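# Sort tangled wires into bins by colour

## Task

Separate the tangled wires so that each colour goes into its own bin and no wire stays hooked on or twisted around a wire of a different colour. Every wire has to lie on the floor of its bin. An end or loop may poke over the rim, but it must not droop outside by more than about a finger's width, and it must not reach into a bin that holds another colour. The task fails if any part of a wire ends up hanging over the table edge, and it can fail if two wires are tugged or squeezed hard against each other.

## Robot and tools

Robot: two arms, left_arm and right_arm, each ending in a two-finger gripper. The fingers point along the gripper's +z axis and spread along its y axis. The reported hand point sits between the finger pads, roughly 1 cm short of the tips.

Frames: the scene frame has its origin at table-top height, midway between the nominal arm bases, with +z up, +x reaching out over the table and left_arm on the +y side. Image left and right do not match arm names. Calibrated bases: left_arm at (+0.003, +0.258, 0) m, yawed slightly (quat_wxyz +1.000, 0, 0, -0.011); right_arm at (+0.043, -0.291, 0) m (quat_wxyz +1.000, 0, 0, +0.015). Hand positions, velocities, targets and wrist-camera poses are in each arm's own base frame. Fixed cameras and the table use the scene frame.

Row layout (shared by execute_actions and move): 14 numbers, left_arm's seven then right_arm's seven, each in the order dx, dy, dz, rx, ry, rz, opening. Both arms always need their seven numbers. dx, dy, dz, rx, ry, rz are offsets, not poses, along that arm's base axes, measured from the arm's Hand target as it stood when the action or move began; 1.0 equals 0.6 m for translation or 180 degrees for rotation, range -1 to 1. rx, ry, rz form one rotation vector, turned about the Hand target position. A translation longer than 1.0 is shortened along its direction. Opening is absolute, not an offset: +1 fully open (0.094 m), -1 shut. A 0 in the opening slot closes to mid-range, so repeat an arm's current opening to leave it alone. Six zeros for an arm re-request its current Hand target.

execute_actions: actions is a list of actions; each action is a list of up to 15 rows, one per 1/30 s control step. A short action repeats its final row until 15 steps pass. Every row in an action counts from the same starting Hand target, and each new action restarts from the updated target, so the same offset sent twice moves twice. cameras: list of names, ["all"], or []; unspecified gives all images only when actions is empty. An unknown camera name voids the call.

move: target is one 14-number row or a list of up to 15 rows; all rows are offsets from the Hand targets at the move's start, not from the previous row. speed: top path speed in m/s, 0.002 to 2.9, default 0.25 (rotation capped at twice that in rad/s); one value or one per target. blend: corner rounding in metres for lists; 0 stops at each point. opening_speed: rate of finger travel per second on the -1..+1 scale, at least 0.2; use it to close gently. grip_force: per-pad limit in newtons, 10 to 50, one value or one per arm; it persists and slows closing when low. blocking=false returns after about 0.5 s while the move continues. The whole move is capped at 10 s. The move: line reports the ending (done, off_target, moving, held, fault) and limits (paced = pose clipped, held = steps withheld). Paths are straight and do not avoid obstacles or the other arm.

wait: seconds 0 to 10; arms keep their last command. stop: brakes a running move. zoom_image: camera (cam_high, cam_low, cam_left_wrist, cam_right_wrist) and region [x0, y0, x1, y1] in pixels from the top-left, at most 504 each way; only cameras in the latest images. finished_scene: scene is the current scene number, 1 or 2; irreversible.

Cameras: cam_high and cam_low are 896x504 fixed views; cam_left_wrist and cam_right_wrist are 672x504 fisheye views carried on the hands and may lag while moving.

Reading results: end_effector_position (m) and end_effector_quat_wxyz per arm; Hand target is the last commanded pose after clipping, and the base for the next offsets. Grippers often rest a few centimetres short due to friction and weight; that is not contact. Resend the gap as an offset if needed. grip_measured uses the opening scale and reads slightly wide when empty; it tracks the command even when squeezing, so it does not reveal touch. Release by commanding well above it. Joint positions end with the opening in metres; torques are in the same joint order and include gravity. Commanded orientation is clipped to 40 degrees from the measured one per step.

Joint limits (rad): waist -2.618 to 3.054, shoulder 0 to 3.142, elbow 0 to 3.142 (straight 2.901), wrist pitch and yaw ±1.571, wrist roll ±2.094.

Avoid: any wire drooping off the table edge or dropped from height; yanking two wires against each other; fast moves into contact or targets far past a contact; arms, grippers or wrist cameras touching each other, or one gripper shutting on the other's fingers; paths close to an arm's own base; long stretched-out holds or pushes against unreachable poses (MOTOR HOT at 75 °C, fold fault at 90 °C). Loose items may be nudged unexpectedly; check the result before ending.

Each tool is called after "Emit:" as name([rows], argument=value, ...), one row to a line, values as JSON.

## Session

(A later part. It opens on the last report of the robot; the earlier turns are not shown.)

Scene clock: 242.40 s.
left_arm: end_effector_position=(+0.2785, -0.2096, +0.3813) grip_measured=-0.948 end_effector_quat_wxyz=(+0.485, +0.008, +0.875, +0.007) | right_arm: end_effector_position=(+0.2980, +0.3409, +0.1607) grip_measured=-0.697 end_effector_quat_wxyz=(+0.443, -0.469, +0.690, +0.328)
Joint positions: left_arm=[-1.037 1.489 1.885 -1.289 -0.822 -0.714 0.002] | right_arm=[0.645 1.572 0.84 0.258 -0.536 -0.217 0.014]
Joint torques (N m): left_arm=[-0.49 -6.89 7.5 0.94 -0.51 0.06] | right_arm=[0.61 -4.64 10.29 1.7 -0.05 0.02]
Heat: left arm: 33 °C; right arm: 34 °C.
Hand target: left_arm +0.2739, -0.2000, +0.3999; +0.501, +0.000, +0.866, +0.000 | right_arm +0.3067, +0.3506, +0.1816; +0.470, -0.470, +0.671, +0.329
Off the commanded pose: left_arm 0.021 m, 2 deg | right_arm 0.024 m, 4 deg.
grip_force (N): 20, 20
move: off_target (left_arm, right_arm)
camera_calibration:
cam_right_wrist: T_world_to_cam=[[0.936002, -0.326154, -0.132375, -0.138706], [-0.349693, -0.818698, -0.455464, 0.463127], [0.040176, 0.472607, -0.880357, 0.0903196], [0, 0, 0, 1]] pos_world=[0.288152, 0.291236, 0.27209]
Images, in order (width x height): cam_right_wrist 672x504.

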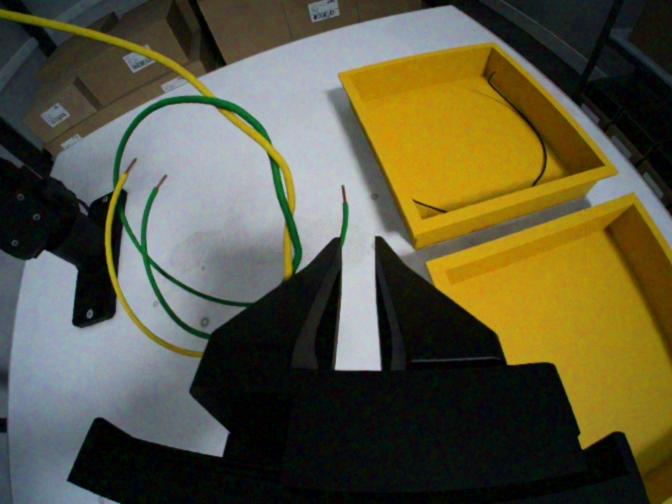

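Emit:
move([
  [0,0,0,0,0,0,-1,-0.017,-0.015,0.006,0,0,0,-0.7],
  [0,0,0,0,0,0,-1,-0.012,0.02,-0.006,0,0,0,-0.7],
], speed=0.04, cameras=["cam_right_wrist"])

Emit:
zoom_image(camera="cam_right_wrist", region=[220, 80, 460, 260])

Scene clock: 244.60 s.
left_arm: end_effector_position=(+0.2785, -0.2096, +0.3813) grip_measured=-0.948 end_effector_quat_wxyz=(+0.485, +0.008, +0.875, +0.007) | right_arm: end_effector_position=(+0.2920, +0.3531, +0.1578) grip_measured=-0.697 end_effector_quat_wxyz=(+0.444, -0.470, +0.689, +0.327)
Joint positions: left_arm=[-1.037 1.489 1.885 -1.289 -0.822 -0.714 0.002] | right_arm=[0.689 1.588 0.84 0.286 -0.496 -0.197 0.014]
Joint torques (N m): left_arm=[-0.49 -6.89 7.5 0.94 -0.51 0.06] | right_arm=[0.62 -4.83 9.94 1.73 0.03 0.06]
Heat: left arm: 33 °C; right arm: 34 °C.
Hand target: left_arm +0.2739, -0.2000, +0.3999; +0.501, +0.000, +0.866, +0.000 | right_arm +0.2995, +0.3626, +0.1780; +0.470, -0.470, +0.671, +0.329
Off the commanded pose: left_arm 0.021 m, 2 deg | right_arm 0.024 m, 4 deg.
grip_force (N): 20, 20
move: off_target (left_arm, right_arm)
camera_calibration:
cam_right_wrist: T_world_to_cam=[[0.936497, -0.325959, -0.129317, -0.130199], [-0.348081, -0.819295, -0.455627, 0.469444], [0.042567, 0.471706, -0.880728, 0.081907], [0, 0, 0, 1]] pos_world=[0.281849, 0.303538, 0.269192]
Images, in order (width x height): cam_right_wrist 672x504.

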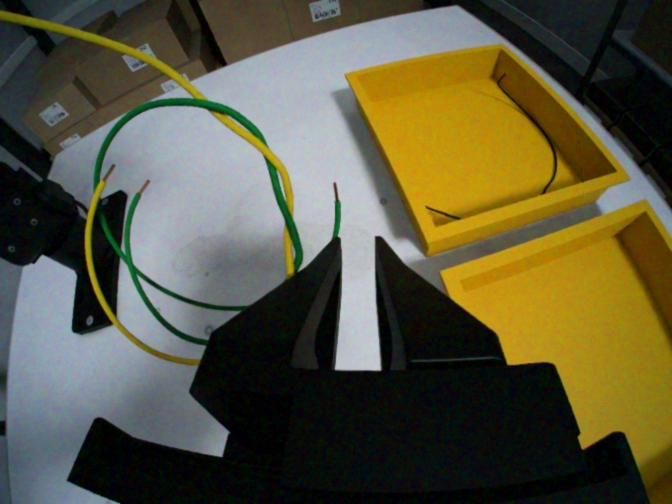

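Scaled by 2.100 from the camera's 672x504 image, which has a finer 960x720 frame.

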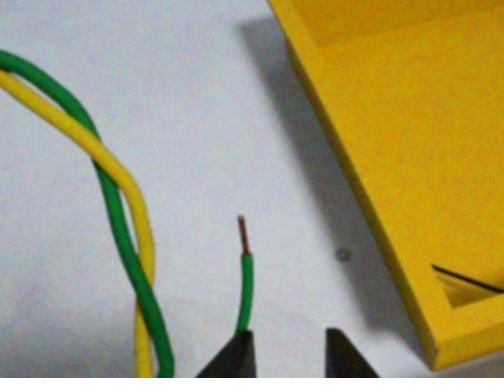

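Emit:
move([
  [0,0,0,0,0,0,-1,-0.027,-0.12,0.05,0,0,0,-0.7],
  [0,0,0,0,0,0,-1,0.041,-0.056,0.107,-0.1667,0.022,0.1358,-0.7],
], speed=0.07, cameras=["cam_right_wrist","cam_high","cam_low"])

Emit:
zoom_image(camera="cam_right_wrist", region=[220, 80, 460, 260])

Emit:
zoom_image(camera="cam_high", region=[370, 120, 510, 240])

Emit:
zoom_image(camera="cam_low", region=[340, 70, 500, 240])

Scene clock: 252.47 s.
left_arm: end_effector_position=(+0.2785, -0.2096, +0.3813) grip_measured=-0.948 end_effector_quat_wxyz=(+0.485, +0.008, +0.875, +0.007) | right_arm: end_effector_position=(+0.3235, +0.3232, +0.2323) grip_measured=-0.697 end_effector_quat_wxyz=(-0.218, +0.687, -0.646, -0.251)
Joint positions: left_arm=[-1.037 1.489 1.885 -1.289 -0.822 -0.714 0.002] | right_arm=[0.559 2.017 2.109 -1.321 -0.597 -0.967 0.014]
Joint torques (N m): left_arm=[-0.49 -6.89 7.5 0.94 -0.51 0.07] | right_arm=[0.62 -7.16 9.58 0.49 -0.34 -0.07]
Heat: left arm: 33 °C; right arm: 34 °C.
Hand target: left_arm +0.2739, -0.2000, +0.3999; +0.501, +0.000, +0.866, +0.000 | right_arm +0.3241, +0.3290, +0.2421; -0.230, +0.693, -0.635, -0.252
Off the commanded pose: left_arm 0.021 m, 2 deg | right_arm 0.011 m, 2 deg.
grip_force (N): 20, 20
move: off_target (left_arm, right_arm)
camera_calibration:
cam_right_wrist: T_world_to_cam=[[0.992268, 0.038607, -0.11796, -0.298343], [0.0408656, -0.999024, 0.0167884, 0.312419], [-0.117197, -0.0214791, -0.992876, 0.397469], [0, 0, 0, 1]] pos_world=[0.329851, 0.33217, 0.354199]
Images, in order (width x height): cam_high 896x504, cam_low 896x504, cam_right_wrist 672x504.

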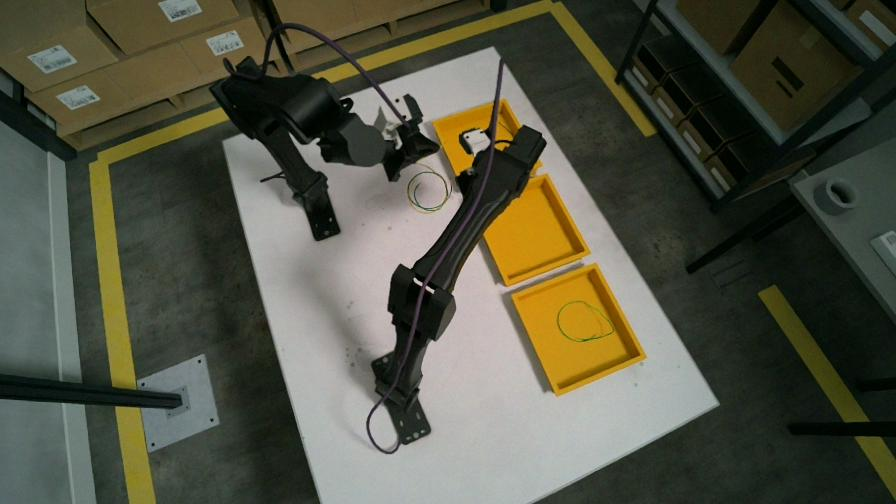

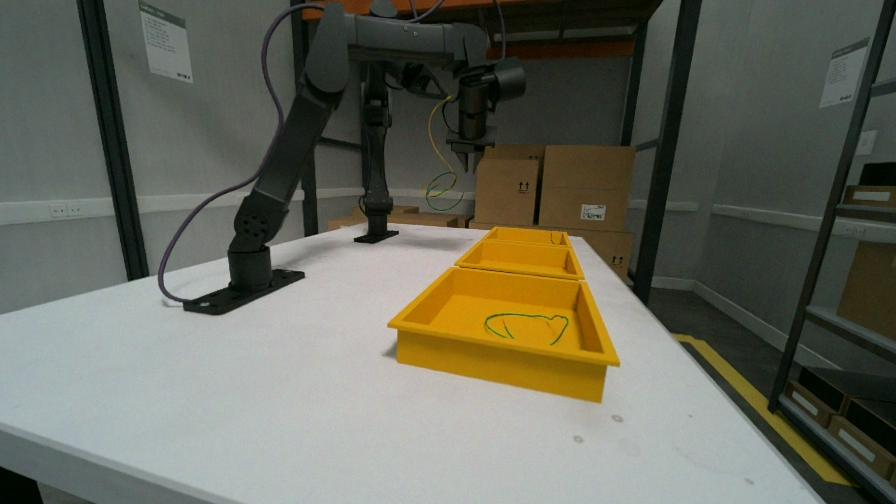

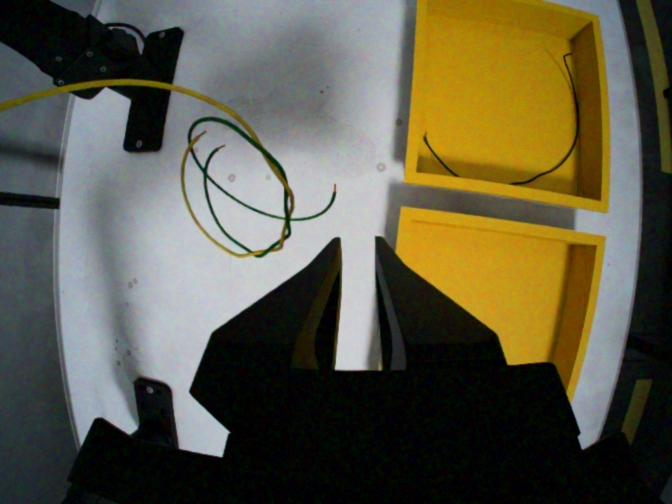

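Scaled by 2.100 from the camera's 672x504 image, which has a finer 960x720 frame.

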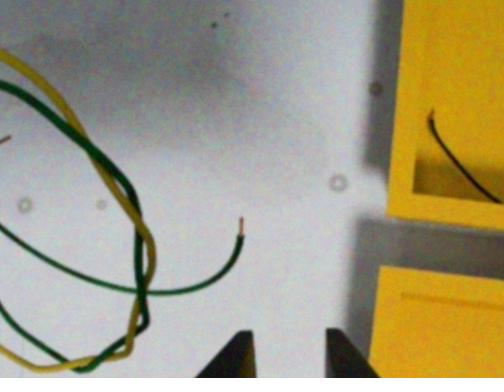

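Scaled by 3.600.

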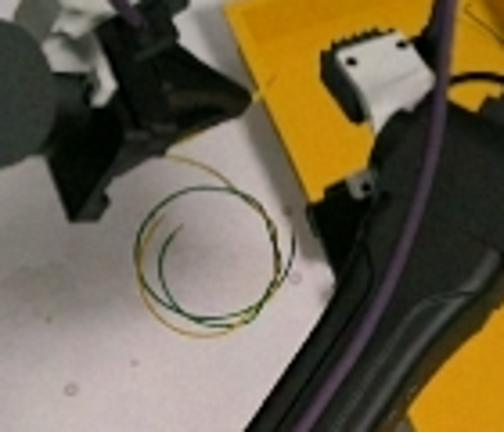

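Scaled by 2.965.

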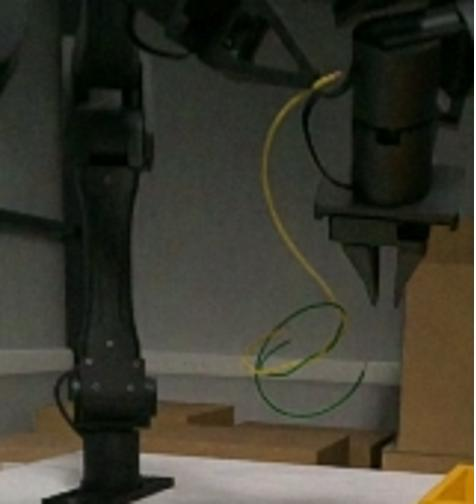

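Emit:
move(target=[0,0,0,0,0,0,-1,-0.03,0.0075,-0.06,0,0,0,-0.7], speed=0.05, cameras=["cam_right_wrist","cam_low"])

Emit:
zoom_image(camera="cam_right_wrist", region=[220, 120, 460, 300])

Emit:
zoom_image(camera="cam_low", region=[340, 70, 500, 240])

Scene clock: 254.40 s.
left_arm: end_effector_position=(+0.2785, -0.2096, +0.3813) grip_measured=-0.948 end_effector_quat_wxyz=(+0.485, +0.008, +0.875, +0.007) | right_arm: end_effector_position=(+0.3107, +0.3313, +0.1896) grip_measured=-0.697 end_effector_quat_wxyz=(-0.210, +0.691, -0.645, -0.251)
Joint positions: left_arm=[-1.037 1.489 1.885 -1.289 -0.822 -0.714 0.002] | right_arm=[0.595 1.955 1.851 -1.124 -0.584 -0.941 0.014]
Joint torques (N m): left_arm=[-0.49 -6.89 7.51 0.94 -0.51 0.07] | right_arm=[0.59 -10.47 6.2 0.66 -0.33 0.03]
Heat: left arm: 33 °C; right arm: 34 °C.
Hand target: left_arm +0.2739, -0.2000, +0.3999; +0.501, +0.000, +0.866, +0.000 | right_arm +0.3061, +0.3335, +0.2062; -0.231, +0.693, -0.635, -0.252
Off the commanded pose: left_arm 0.021 m, 2 deg | right_arm 0.017 m, 3 deg.
grip_force (N): 20, 20
move: off_target (left_arm, right_arm)
camera_calibration:
cam_right_wrist: T_world_to_cam=[[0.990761, 0.0480071, -0.126835, -0.291903], [0.051942, -0.99826, 0.0278992, 0.31588], [-0.125275, -0.0342295, -0.991531, 0.36026], [0, 0, 0, 1]] pos_world=[0.31793, 0.341676, 0.311373]
Images, in order (width x height): cam_low 896x504, cam_right_wrist 672x504.

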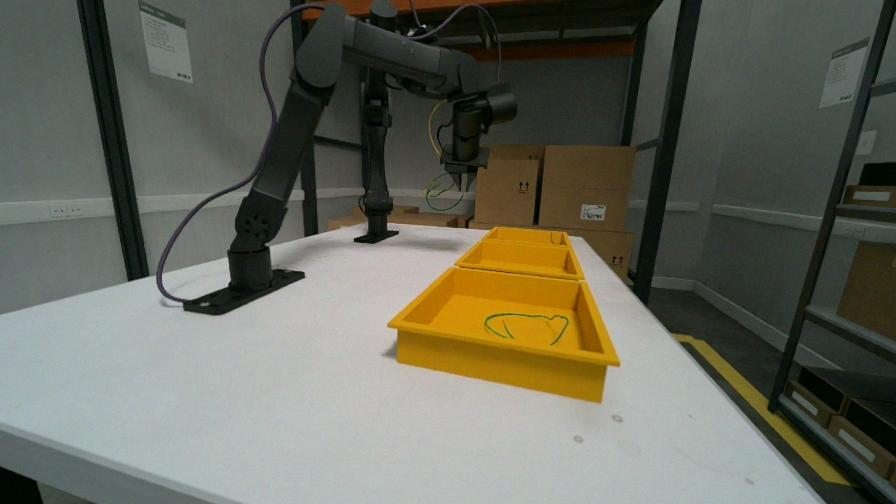

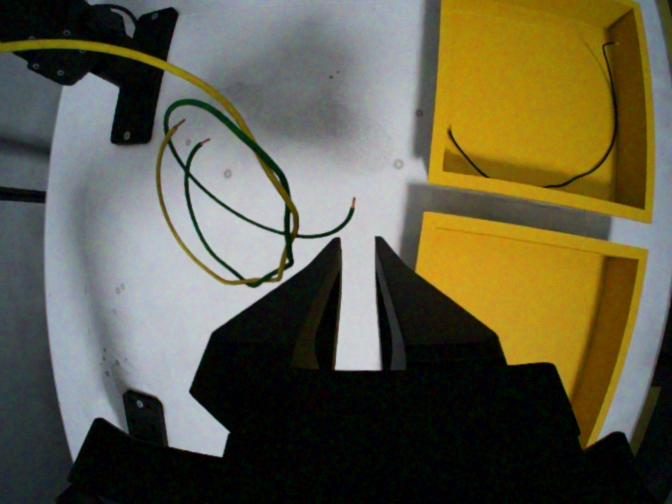

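Scaled by 2.100 from the camera's 672x504 image, which has a finer 960x720 frame.

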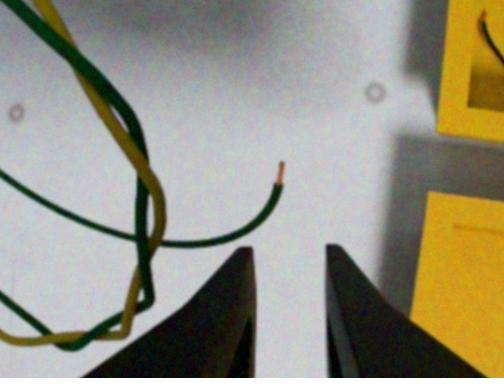

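Scaled by 2.965.

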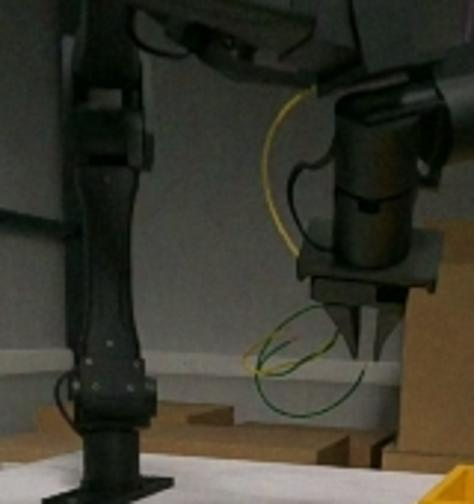

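Emit:
move(target=[0,0,0,0,0,0,-1,-0.0125,0.0233,-0.0395,0,0,0,-0.7], speed=0.03, cameras=["cam_right_wrist","cam_low"])

Emit:
zoom_image(camera="cam_right_wrist", region=[220, 120, 460, 300])

Emit:
zoom_image(camera="cam_low", region=[400, 150, 500, 230])

Scene clock: 256.47 s.
left_arm: end_effector_position=(+0.2785, -0.2096, +0.3813) grip_measured=-0.948 end_effector_quat_wxyz=(+0.485, +0.008, +0.875, +0.007) | right_arm: end_effector_position=(+0.3025, +0.3447, +0.1656) grip_measured=-0.697 end_effector_quat_wxyz=(-0.209, +0.691, -0.645, -0.251)
Joint positions: left_arm=[-1.037 1.489 1.885 -1.289 -0.822 -0.714 0.002] | right_arm=[0.635 1.945 1.74 -0.999 -0.569 -0.895 0.014]
Joint torques (N m): left_arm=[-0.49 -6.89 7.5 0.94 -0.51 0.06] | right_arm=[0.66 -10.51 6.3 0.74 -0.32 0.04]
Heat: left arm: 33 °C; right arm: 33 °C.
Hand target: left_arm +0.2739, -0.2000, +0.3999; +0.501, +0.000, +0.866, +0.000 | right_arm +0.2985, +0.3476, +0.1824; -0.230, +0.693, -0.635, -0.252
Off the commanded pose: left_arm 0.021 m, 2 deg | right_arm 0.018 m, 3 deg.
grip_force (N): 20, 20
move: off_target (left_arm, right_arm)
camera_calibration:
cam_right_wrist: T_world_to_cam=[[0.990768, 0.0472118, -0.127082, -0.28713], [0.051337, -0.998249, 0.029382, 0.330409], [-0.125473, -0.0356347, -0.991457, 0.336442], [0, 0, 0, 1]] pos_world=[0.309731, 0.355375, 0.28737]
Images, in order (width x height): cam_low 896x504, cam_right_wrist 672x504.

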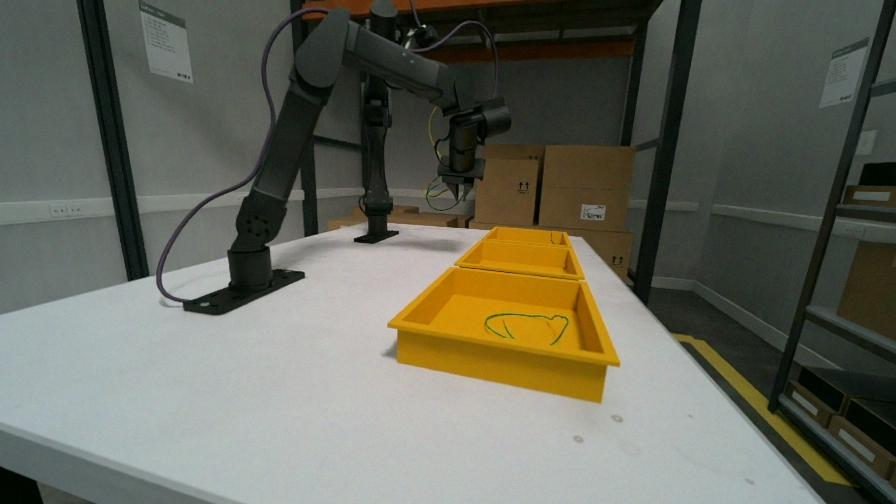

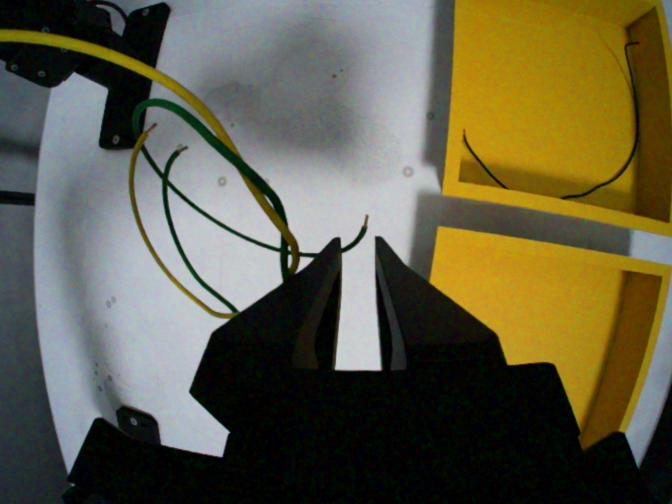

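Scaled by 2.100 from the camera's 672x504 image, which has a finer 960x720 frame.

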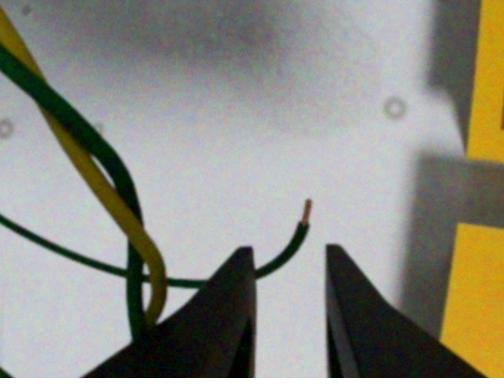

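Scaled by 5.040.

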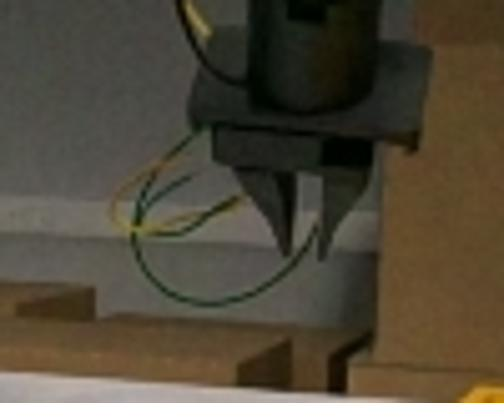

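Emit:
move(target=[0,0,0,0,0,0,-1,-0.003,0.011,-0.013,0,0,0,-0.8], speed=0.03, cameras=["cam_right_wrist","cam_low"])

Emit:
zoom_image(camera="cam_right_wrist", region=[220, 120, 460, 300])

Emit:
zoom_image(camera="cam_low", region=[400, 150, 500, 230])

Scene clock: 257.70 s.
left_arm: end_effector_position=(+0.2785, -0.2096, +0.3813) grip_measured=-0.948 end_effector_quat_wxyz=(+0.485, +0.008, +0.875, +0.007) | right_arm: end_effector_position=(+0.3003, +0.3511, +0.1607) grip_measured=-0.797 end_effector_quat_wxyz=(-0.212, +0.691, -0.644, -0.250)
Joint positions: left_arm=[-1.037 1.489 1.885 -1.289 -0.822 -0.714 0.002] | right_arm=[0.651 1.945 1.717 -0.96 -0.562 -0.878 0.01]
Joint torques (N m): left_arm=[-0.47 -6.89 7.51 0.94 -0.51 0.06] | right_arm=[0.62 -10.04 6.28 0.73 -0.28 0.06]
Heat: left arm: 33 °C; right arm: 33 °C.
Hand target: left_arm +0.2739, -0.2000, +0.3999; +0.501, +0.000, +0.866, +0.000 | right_arm +0.2968, +0.3541, +0.1747; -0.231, +0.693, -0.635, -0.252
Off the commanded pose: left_arm 0.021 m, 2 deg | right_arm 0.015 m, 2 deg.
grip_force (N): 20, 20
move: off_target (left_arm, right_arm)
camera_calibration:
cam_right_wrist: T_world_to_cam=[[0.991491, 0.0479652, -0.12102, -0.287362], [0.0514726, -0.998335, 0.0260224, 0.33753], [-0.119571, -0.0320301, -0.992309, 0.328567], [0, 0, 0, 1]] pos_world=[0.30683, 0.361275, 0.28248]
Images, in order (width x height): cam_low 896x504, cam_right_wrist 672x504.

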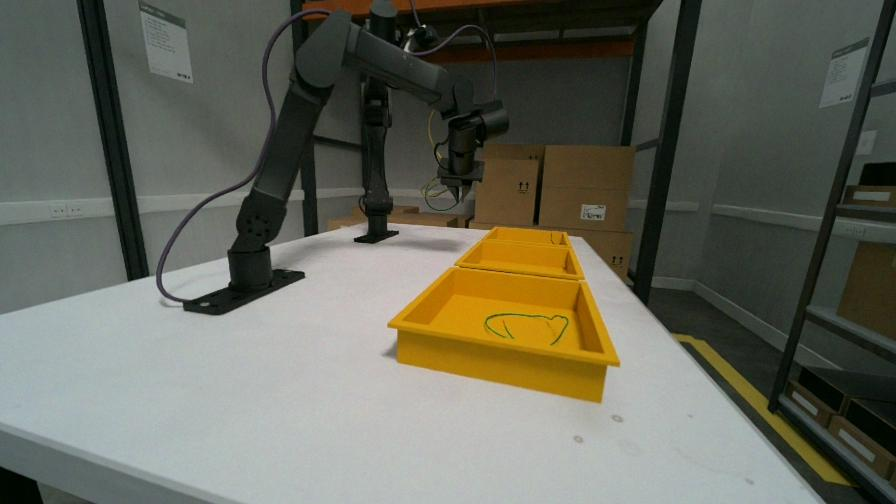

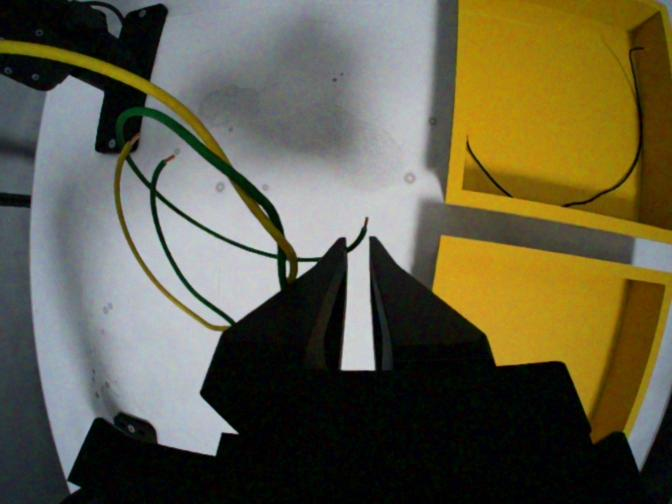

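Scaled by 2.100 from the camera's 672x504 image, which has a finer 960x720 frame.

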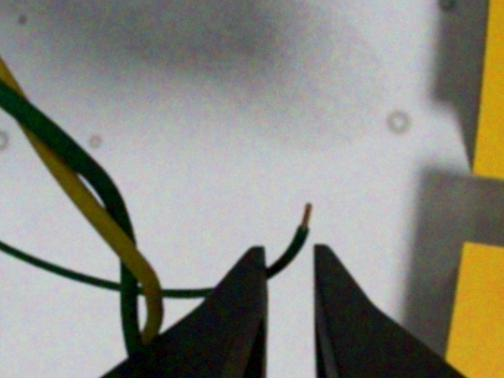

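Scaled by 5.040.

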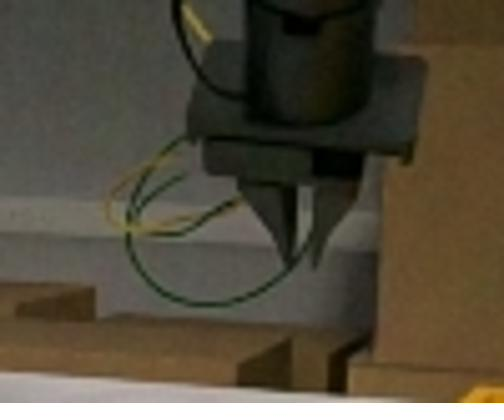

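Emit:
move(target=[0,0,0,0,0,0,-1,0,0.018,-0.008,0,0,0,-0.8], speed=0.03, cameras=["cam_right_wrist","cam_low"])

Emit:
zoom_image(camera="cam_right_wrist", region=[220, 120, 460, 300])

Emit:
zoom_image(camera="cam_low", region=[400, 150, 500, 230])

Scene clock: 258.80 s.
left_arm: end_effector_position=(+0.2785, -0.2096, +0.3813) grip_measured=-0.948 end_effector_quat_wxyz=(+0.485, +0.008, +0.875, +0.007) | right_arm: end_effector_position=(+0.2974, +0.3601, +0.1621) grip_measured=-0.797 end_effector_quat_wxyz=(-0.218, +0.692, -0.642, -0.249)
Joint positions: left_arm=[-1.037 1.489 1.885 -1.289 -0.822 -0.714 0.002] | right_arm=[0.674 1.945 1.717 -0.936 -0.553 -0.854 0.01]
Joint torques (N m): left_arm=[-0.49 -6.87 7.5 0.94 -0.51 0.06] | right_arm=[0.58 -8.27 7.23 0.76 -0.31 0.05]
Heat: left arm: 33 °C; right arm: 33 °C.
Hand target: left_arm +0.2739, -0.2000, +0.3999; +0.501, +0.000, +0.866, +0.000 | right_arm +0.2968, +0.3649, +0.1698; -0.230, +0.693, -0.635, -0.252
Off the commanded pose: left_arm 0.021 m, 2 deg | right_arm 0.009 m, 2 deg.
grip_force (N): 20, 20
move: off_target (left_arm)
camera_calibration:
cam_right_wrist: T_world_to_cam=[[0.992589, 0.0496533, -0.110912, -0.287326], [0.0521237, -0.998451, 0.0194839, 0.34749], [-0.109773, -0.0251206, -0.993639, 0.324702], [0, 0, 0, 1]] pos_world=[0.302728, 0.369375, 0.283998]
Images, in order (width x height): cam_low 896x504, cam_right_wrist 672x504.

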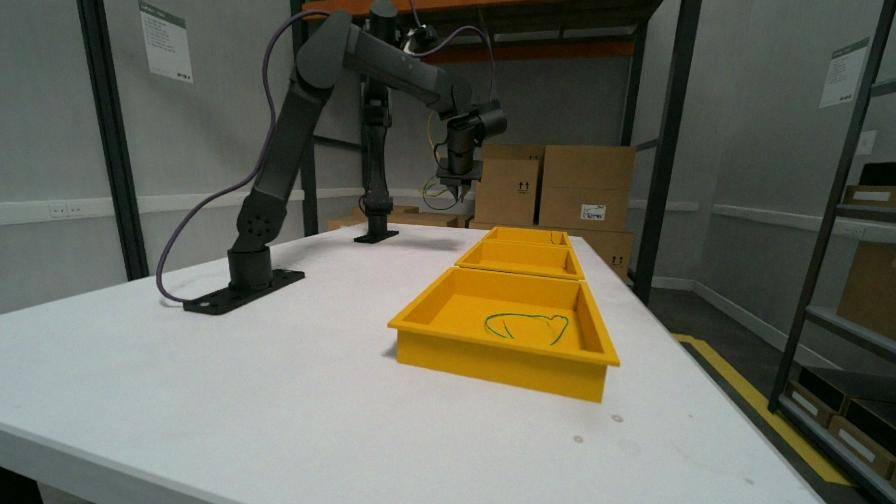

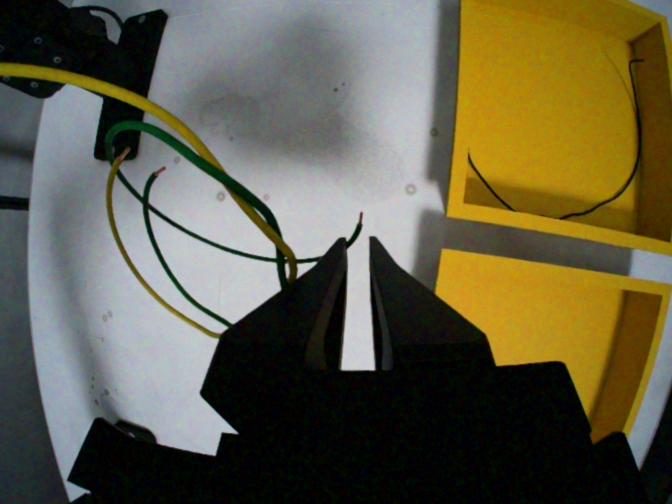

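Scaled by 2.100 from the camera's 672x504 image, which has a finer 960x720 frame.

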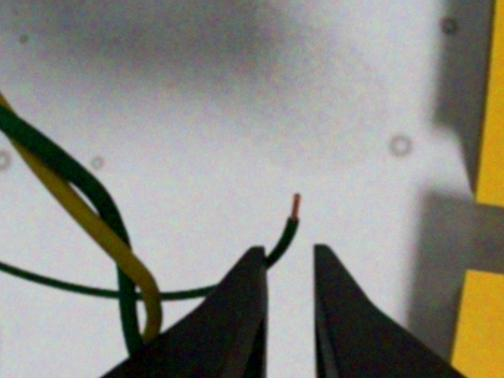

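Scaled by 5.040.

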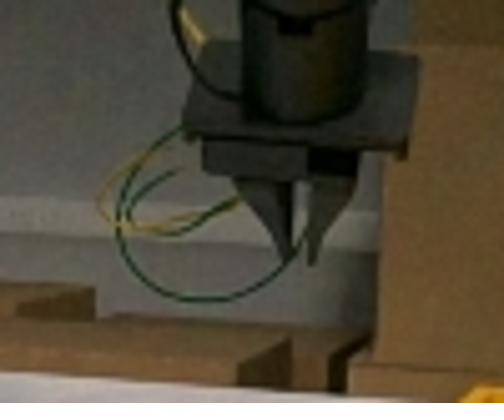

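Emit:
move([
  [0,0,0,0,0,0,-1,0.002,-0.035,0.045,0,0,0,-0.8],
  [0,0,0,0,0,0,-1,0.002,-0.035,0.045,0,0,0,-0.5],
  [0,0,0,0,0,0,-1,-0.003,0.002,-0.01,0,0,0,-0.5],
], speed=[0.05,0.05,0.03], cameras=["cam_right_wrist","cam_low"])

Emit:
zoom_image(camera="cam_right_wrist", region=[220, 120, 460, 300])

Emit:
zoom_image(camera="cam_low", region=[400, 150, 500, 230])

Scene clock: 263.13 s.
left_arm: end_effector_position=(+0.2785, -0.2096, +0.3813) grip_measured=-0.948 end_effector_quat_wxyz=(+0.485, +0.008, +0.875, +0.007) | right_arm: end_effector_position=(+0.2974, +0.3621, +0.1642) grip_measured=-0.503 end_effector_quat_wxyz=(-0.228, +0.692, -0.639, -0.247)
Joint positions: left_arm=[-1.037 1.489 1.885 -1.289 -0.822 -0.714 0.002] | right_arm=[0.678 1.932 1.699 -0.908 -0.551 -0.849 0.023]
Joint torques (N m): left_arm=[-0.49 -6.89 7.5 0.94 -0.51 0.06] | right_arm=[0.61 -7.5 6.39 0.86 -0.31 0.07]
Heat: left arm: 33 °C; right arm: 33 °C.
Hand target: left_arm +0.2739, -0.2000, +0.3999; +0.501, +0.000, +0.866, +0.000 | right_arm +0.2950, +0.3661, +0.1638; -0.230, +0.693, -0.635, -0.252
Off the commanded pose: left_arm 0.021 m, 2 deg | right_arm 0.005 m, 1 deg.
grip_force (N): 20, 20
move: off_target (left_arm); target 2's new opening was sent with right_arm's hand 0.030 m and 4 deg from that target
camera_calibration:
cam_right_wrist: T_world_to_cam=[[0.994304, 0.0497791, -0.0942441, -0.290551], [0.0507075, -0.998686, 0.00748024, 0.351992], [-0.0937478, -0.0122165, -0.995521, 0.317669], [0, 0, 0, 1]] pos_world=[0.300828, 0.369873, 0.28623]
Images, in order (width x height): cam_low 896x504, cam_right_wrist 672x504.

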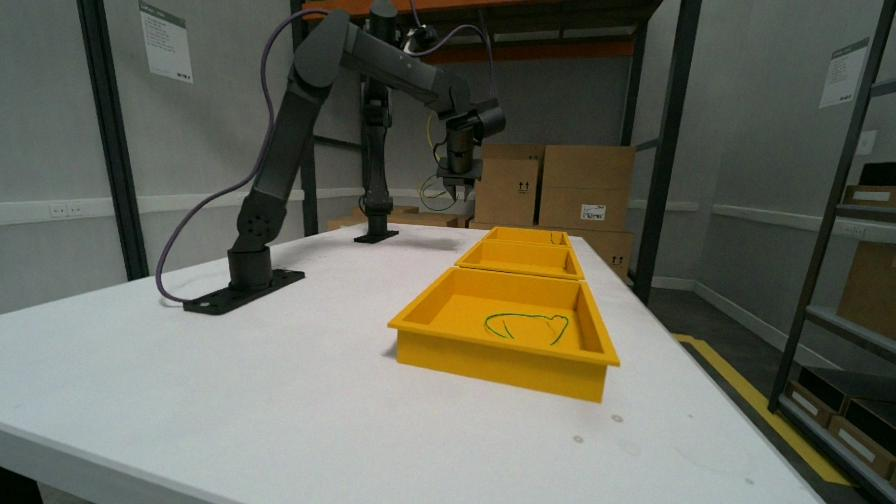

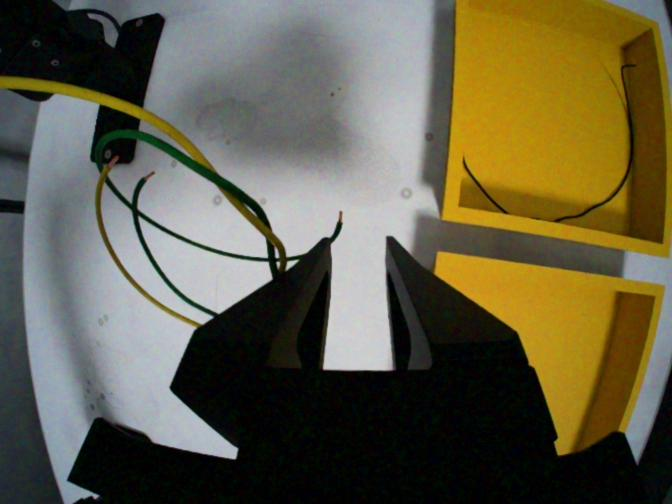

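Scaled by 2.100 from the camera's 672x504 image, which has a finer 960x720 frame.

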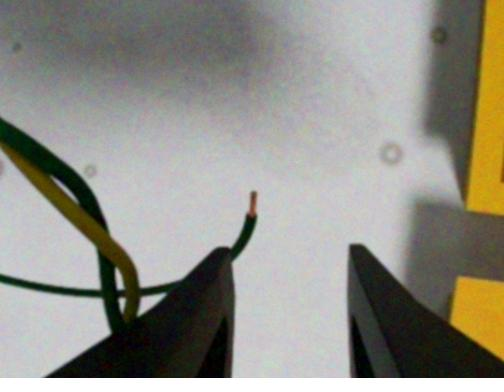

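Scaled by 5.040.

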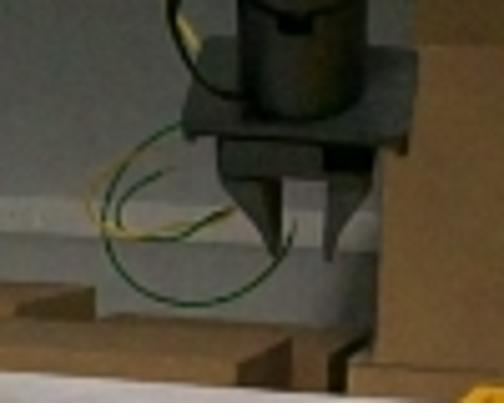

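Emit:
move(target=[0,0,0,0,0,0,-1,0.02,-0.08,0.08,0,0,0,-0.5], speed=0.06)

Emit:
wait(seconds=1.5, cameras=["cam_right_wrist","cam_low"])

Emit:
zoom_image(camera="cam_right_wrist", region=[220, 120, 460, 300])

Emit:
zoom_image(camera="cam_low", region=[400, 150, 500, 230])

Scene clock: 265.20 s.
left_arm: end_effector_position=(+0.2785, -0.2096, +0.3813) grip_measured=-0.948 end_effector_quat_wxyz=(+0.485, +0.008, +0.875, +0.007) | right_arm: end_effector_position=(+0.3053, +0.3143, +0.1825) grip_measured=-0.503 end_effector_quat_wxyz=(-0.195, +0.690, -0.652, -0.248)
Joint positions: left_arm=[-1.037 1.489 1.885 -1.289 -0.822 -0.714 0.002] | right_arm=[0.571 1.923 1.793 -1.142 -0.576 -0.967 0.023]
Joint torques (N m): left_arm=[-0.47 -6.9 7.5 0.94 -0.51 0.06] | right_arm=[-0.36 -9.85 9.8 0.41 -0.51 -0.01]
Heat: left arm: 33 °C; right arm: 34 °C.
Hand target: left_arm +0.2739, -0.2000, +0.3999; +0.501, +0.000, +0.866, +0.000 | right_arm +0.3069, +0.3181, +0.2119; -0.231, +0.693, -0.635, -0.252
Off the commanded pose: left_arm 0.021 m, 2 deg | right_arm 0.030 m, 5 deg.
grip_force (N): 20, 20
move: off_target (left_arm, right_arm)

Scene clock: 266.70 s.
left_arm: end_effector_position=(+0.2785, -0.2096, +0.3813) grip_measured=-0.948 end_effector_quat_wxyz=(+0.485, +0.008, +0.875, +0.007) | right_arm: end_effector_position=(+0.3052, +0.3142, +0.1825) grip_measured=-0.503 end_effector_quat_wxyz=(-0.195, +0.690, -0.652, -0.248)
Joint positions: left_arm=[-1.037 1.489 1.885 -1.289 -0.822 -0.714 0.002] | right_arm=[0.571 1.923 1.793 -1.143 -0.576 -0.967 0.023]
Joint torques (N m): left_arm=[-0.49 -6.89 7.51 0.95 -0.51 0.06] | right_arm=[-0.4 -9.83 9.81 0.42 -0.52 -0.08]
Heat: left arm: 33 °C; right arm: 34 °C.
Hand target: left_arm +0.2739, -0.2000, +0.3999; +0.501, +0.000, +0.866, +0.000 | right_arm +0.3069, +0.3181, +0.2119; -0.231, +0.693, -0.635, -0.252
Tool commands: left_gripper/opening=-1.0 right_gripper/opening=-0.5
Off the commanded pose: left_arm 0.021 m, 2 deg | right_arm 0.030 m, 5 deg.
grip_force (N): 20, 20
wait: 1.50 s; at rest by 0.17 s
camera_calibration:
cam_right_wrist: T_world_to_cam=[[0.988672, 0.0397255, -0.14474, -0.280145], [0.0481452, -0.997317, 0.05514, 0.2952], [-0.142161, -0.0614839, -0.987932, 0.36494], [0, 0, 0, 1]] pos_world=[0.31464, 0.327975, 0.30371]
Images, in order (width x height): cam_low 896x504, cam_right_wrist 672x504.

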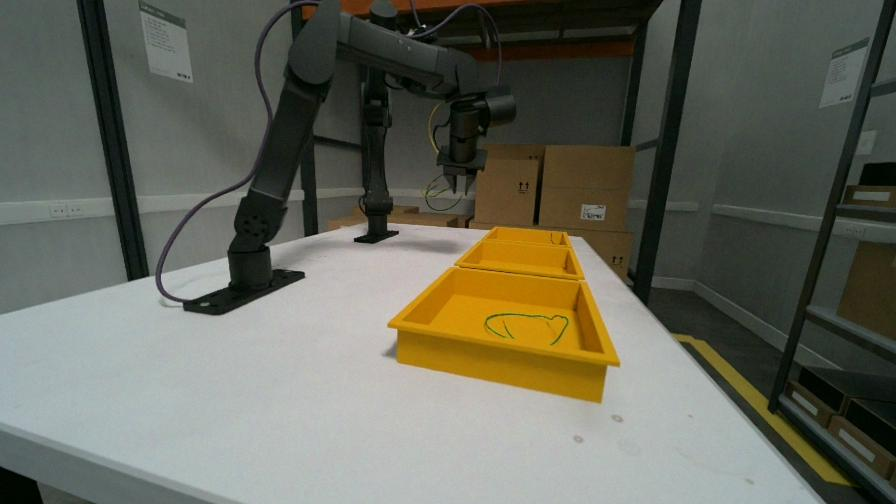

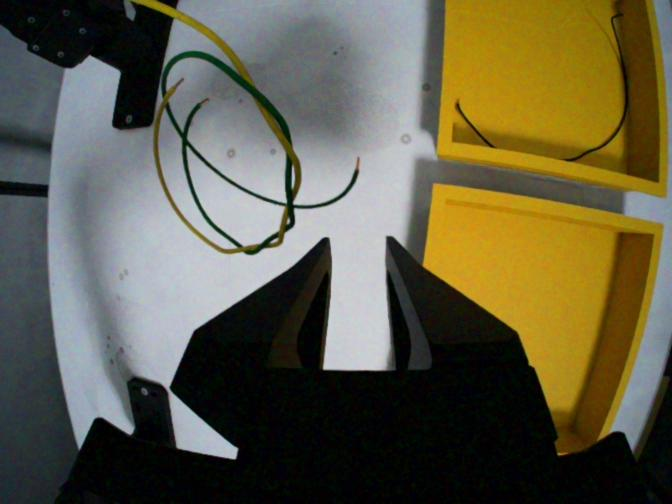

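Scaled by 2.100 from the camera's 672x504 image, which has a finer 960x720 frame.

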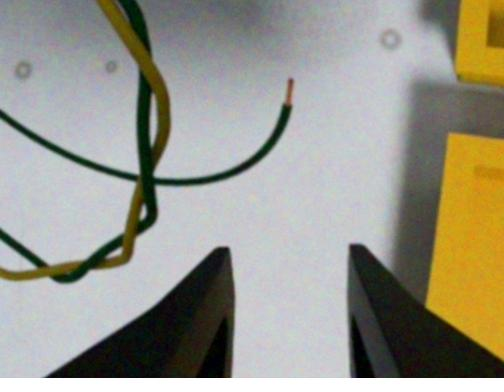

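Scaled by 5.040.

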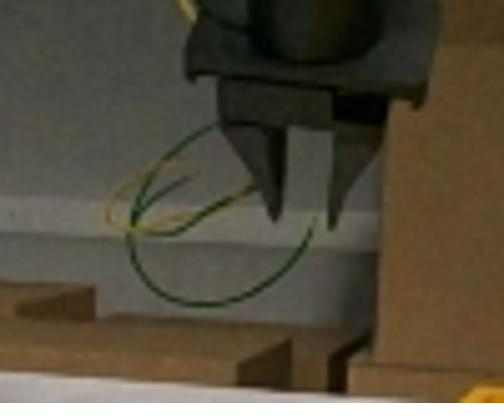

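Emit:
move(target=[0,0,0,0,0,0,-1,-0.0067,0.023,-0.003,-0.006,0.064,-0.077,-0.6], speed=0.04, cameras=["cam_right_wrist","cam_low"])

Emit:
zoom_image(camera="cam_right_wrist", region=[220, 120, 460, 300])

Emit:
zoom_image(camera="cam_low", region=[400, 150, 500, 230])

Scene clock: 271.73 s.
left_arm: end_effector_position=(+0.2785, -0.2096, +0.3813) grip_measured=-0.948 end_effector_quat_wxyz=(+0.485, +0.008, +0.875, +0.007) | right_arm: end_effector_position=(+0.2993, +0.3222, +0.1830) grip_measured=-0.598 end_effector_quat_wxyz=(+0.150, -0.578, +0.752, +0.279)
Joint positions: left_arm=[-1.037 1.489 1.885 -1.289 -0.822 -0.714 0.002] | right_arm=[0.595 1.923 1.793 -1.135 -0.576 -0.624 0.019]
Joint torques (N m): left_arm=[-0.49 -6.89 7.5 0.94 -0.51 0.06] | right_arm=[0.66 -9.13 10.25 0.62 -0.37 0.08]
Heat: left arm: 33 °C; right arm: 34 °C.
Hand target: left_arm +0.2739, -0.2000, +0.3999; +0.501, +0.000, +0.866, +0.000 | right_arm +0.3030, +0.3319, +0.2101; +0.188, -0.585, +0.736, +0.284
Off the commanded pose: left_arm 0.021 m, 2 deg | right_arm 0.029 m, 5 deg.
grip_force (N): 20, 20
move: off_target (left_arm, right_arm)
camera_calibration:
cam_right_wrist: T_world_to_cam=[[0.920094, -0.208656, -0.331496, -0.139663], [-0.187179, -0.97764, 0.0958329, 0.360112], [-0.34408, -0.0261261, -0.938577, 0.405118], [0, 0, 0, 1]] pos_world=[0.335302, 0.333502, 0.299426]
Images, in order (width x height): cam_low 896x504, cam_right_wrist 672x504.

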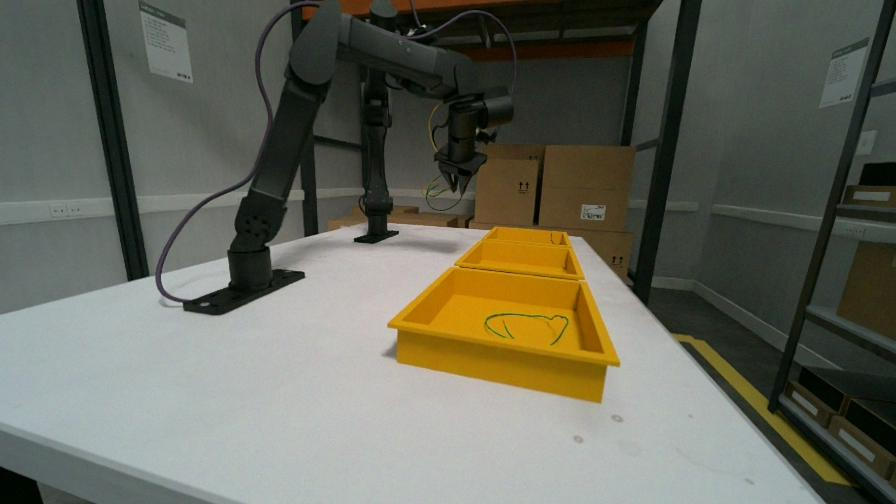

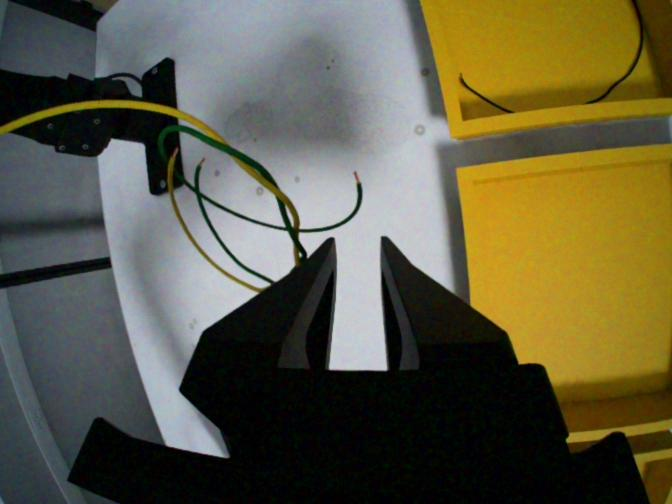

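Scaled by 2.100 from the camera's 672x504 image, which has a finer 960x720 frame.

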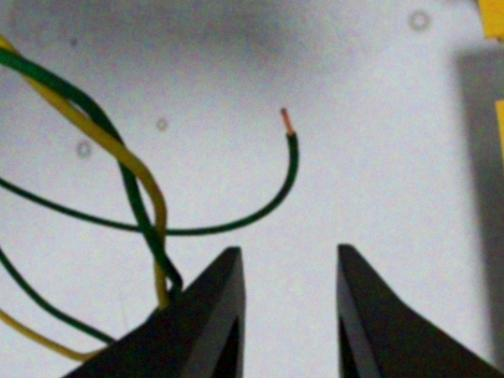

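Scaled by 5.040.

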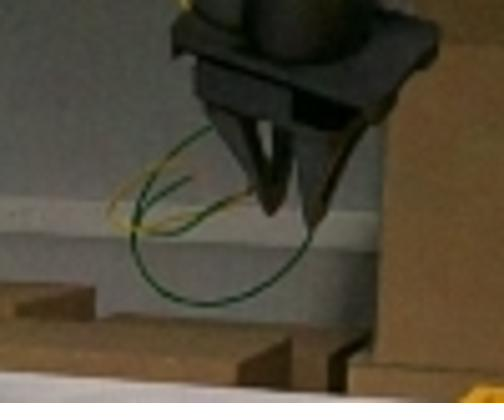

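Emit:
move(target=[0,0,0,0,0,0,-1,-0.002,0.035,-0.04,0,0,0,-0.6], speed=0.03, cameras=["cam_right_wrist","cam_low"])

Emit:
zoom_image(camera="cam_right_wrist", region=[220, 120, 460, 300])

Emit:
zoom_image(camera="cam_low", region=[400, 150, 500, 230])

Scene clock: 273.57 s.
left_arm: end_effector_position=(+0.2785, -0.2096, +0.3813) grip_measured=-0.948 end_effector_quat_wxyz=(+0.485, +0.008, +0.875, +0.007) | right_arm: end_effector_position=(+0.3038, +0.3492, +0.1912) grip_measured=-0.598 end_effector_quat_wxyz=(+0.191, -0.584, +0.738, +0.281)
Joint positions: left_arm=[-1.037 1.489 1.885 -1.289 -0.822 -0.714 0.002] | right_arm=[0.641 1.923 1.793 -1.021 -0.568 -0.573 0.019]
Joint torques (N m): left_arm=[-0.49 -6.89 7.5 0.94 -0.51 0.06] | right_arm=[0.65 -6.91 6.01 0.82 -0.32 0.08]
Heat: left arm: 33 °C; right arm: 33 °C.
Hand target: left_arm +0.2739, -0.2000, +0.3999; +0.501, +0.000, +0.866, +0.000 | right_arm +0.3018, +0.3529, +0.1861; +0.188, -0.585, +0.736, +0.284
Off the commanded pose: left_arm 0.021 m, 2 deg | right_arm 0.007 m, 1 deg.
grip_force (N): 20, 20
move: off_target (left_arm)
camera_calibration:
cam_right_wrist: T_world_to_cam=[[0.940967, -0.188278, -0.281306, -0.158587], [-0.187915, -0.981771, 0.0285263, 0.401116], [-0.281549, 0.0260193, -0.959194, 0.381821], [0, 0, 0, 1]] pos_world=[0.332102, 0.354011, 0.310187]
Images, in order (width x height): cam_low 896x504, cam_right_wrist 672x504.

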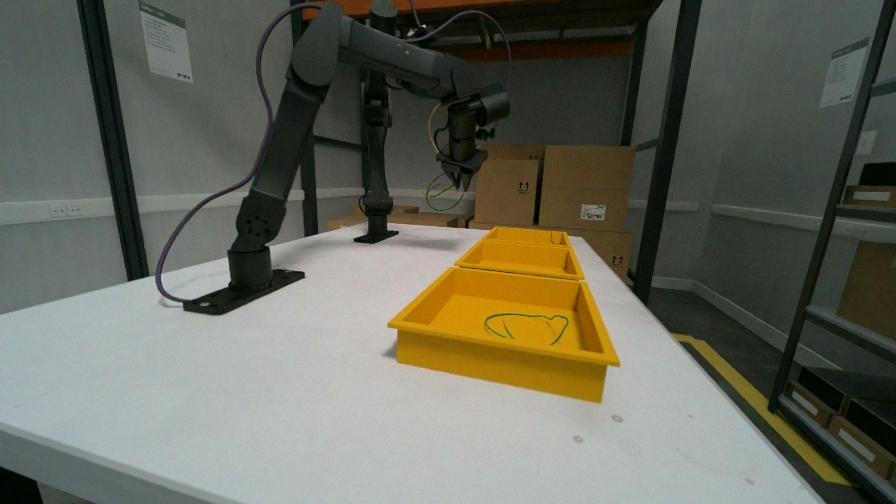

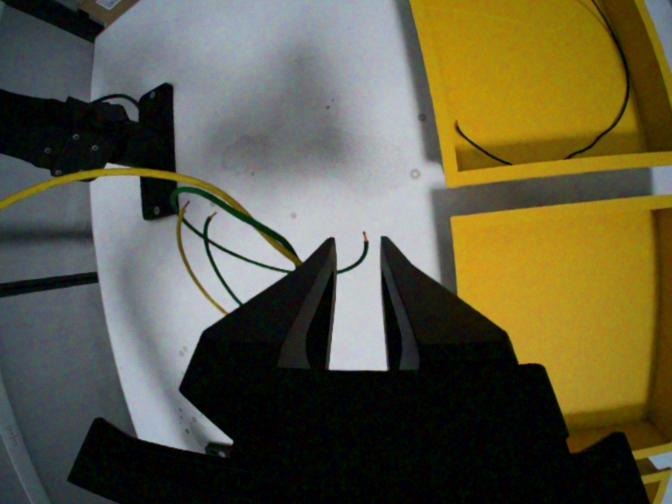

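Scaled by 2.100 from the camera's 672x504 image, which has a finer 960x720 frame.

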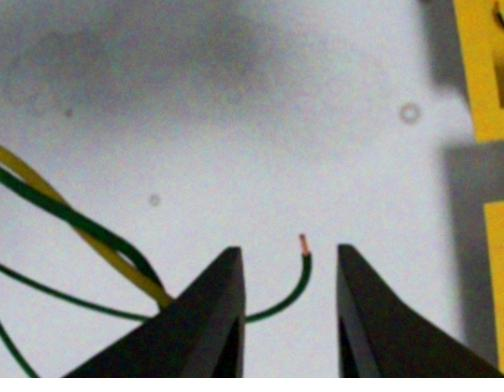

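Scaled by 5.040.

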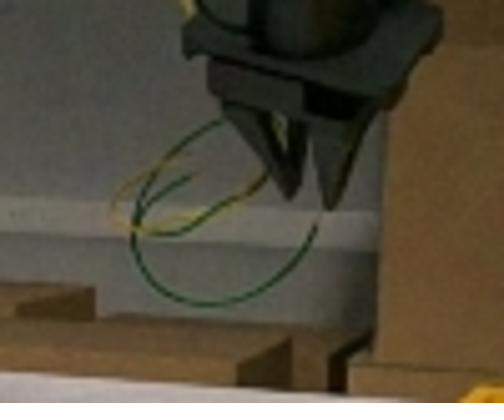

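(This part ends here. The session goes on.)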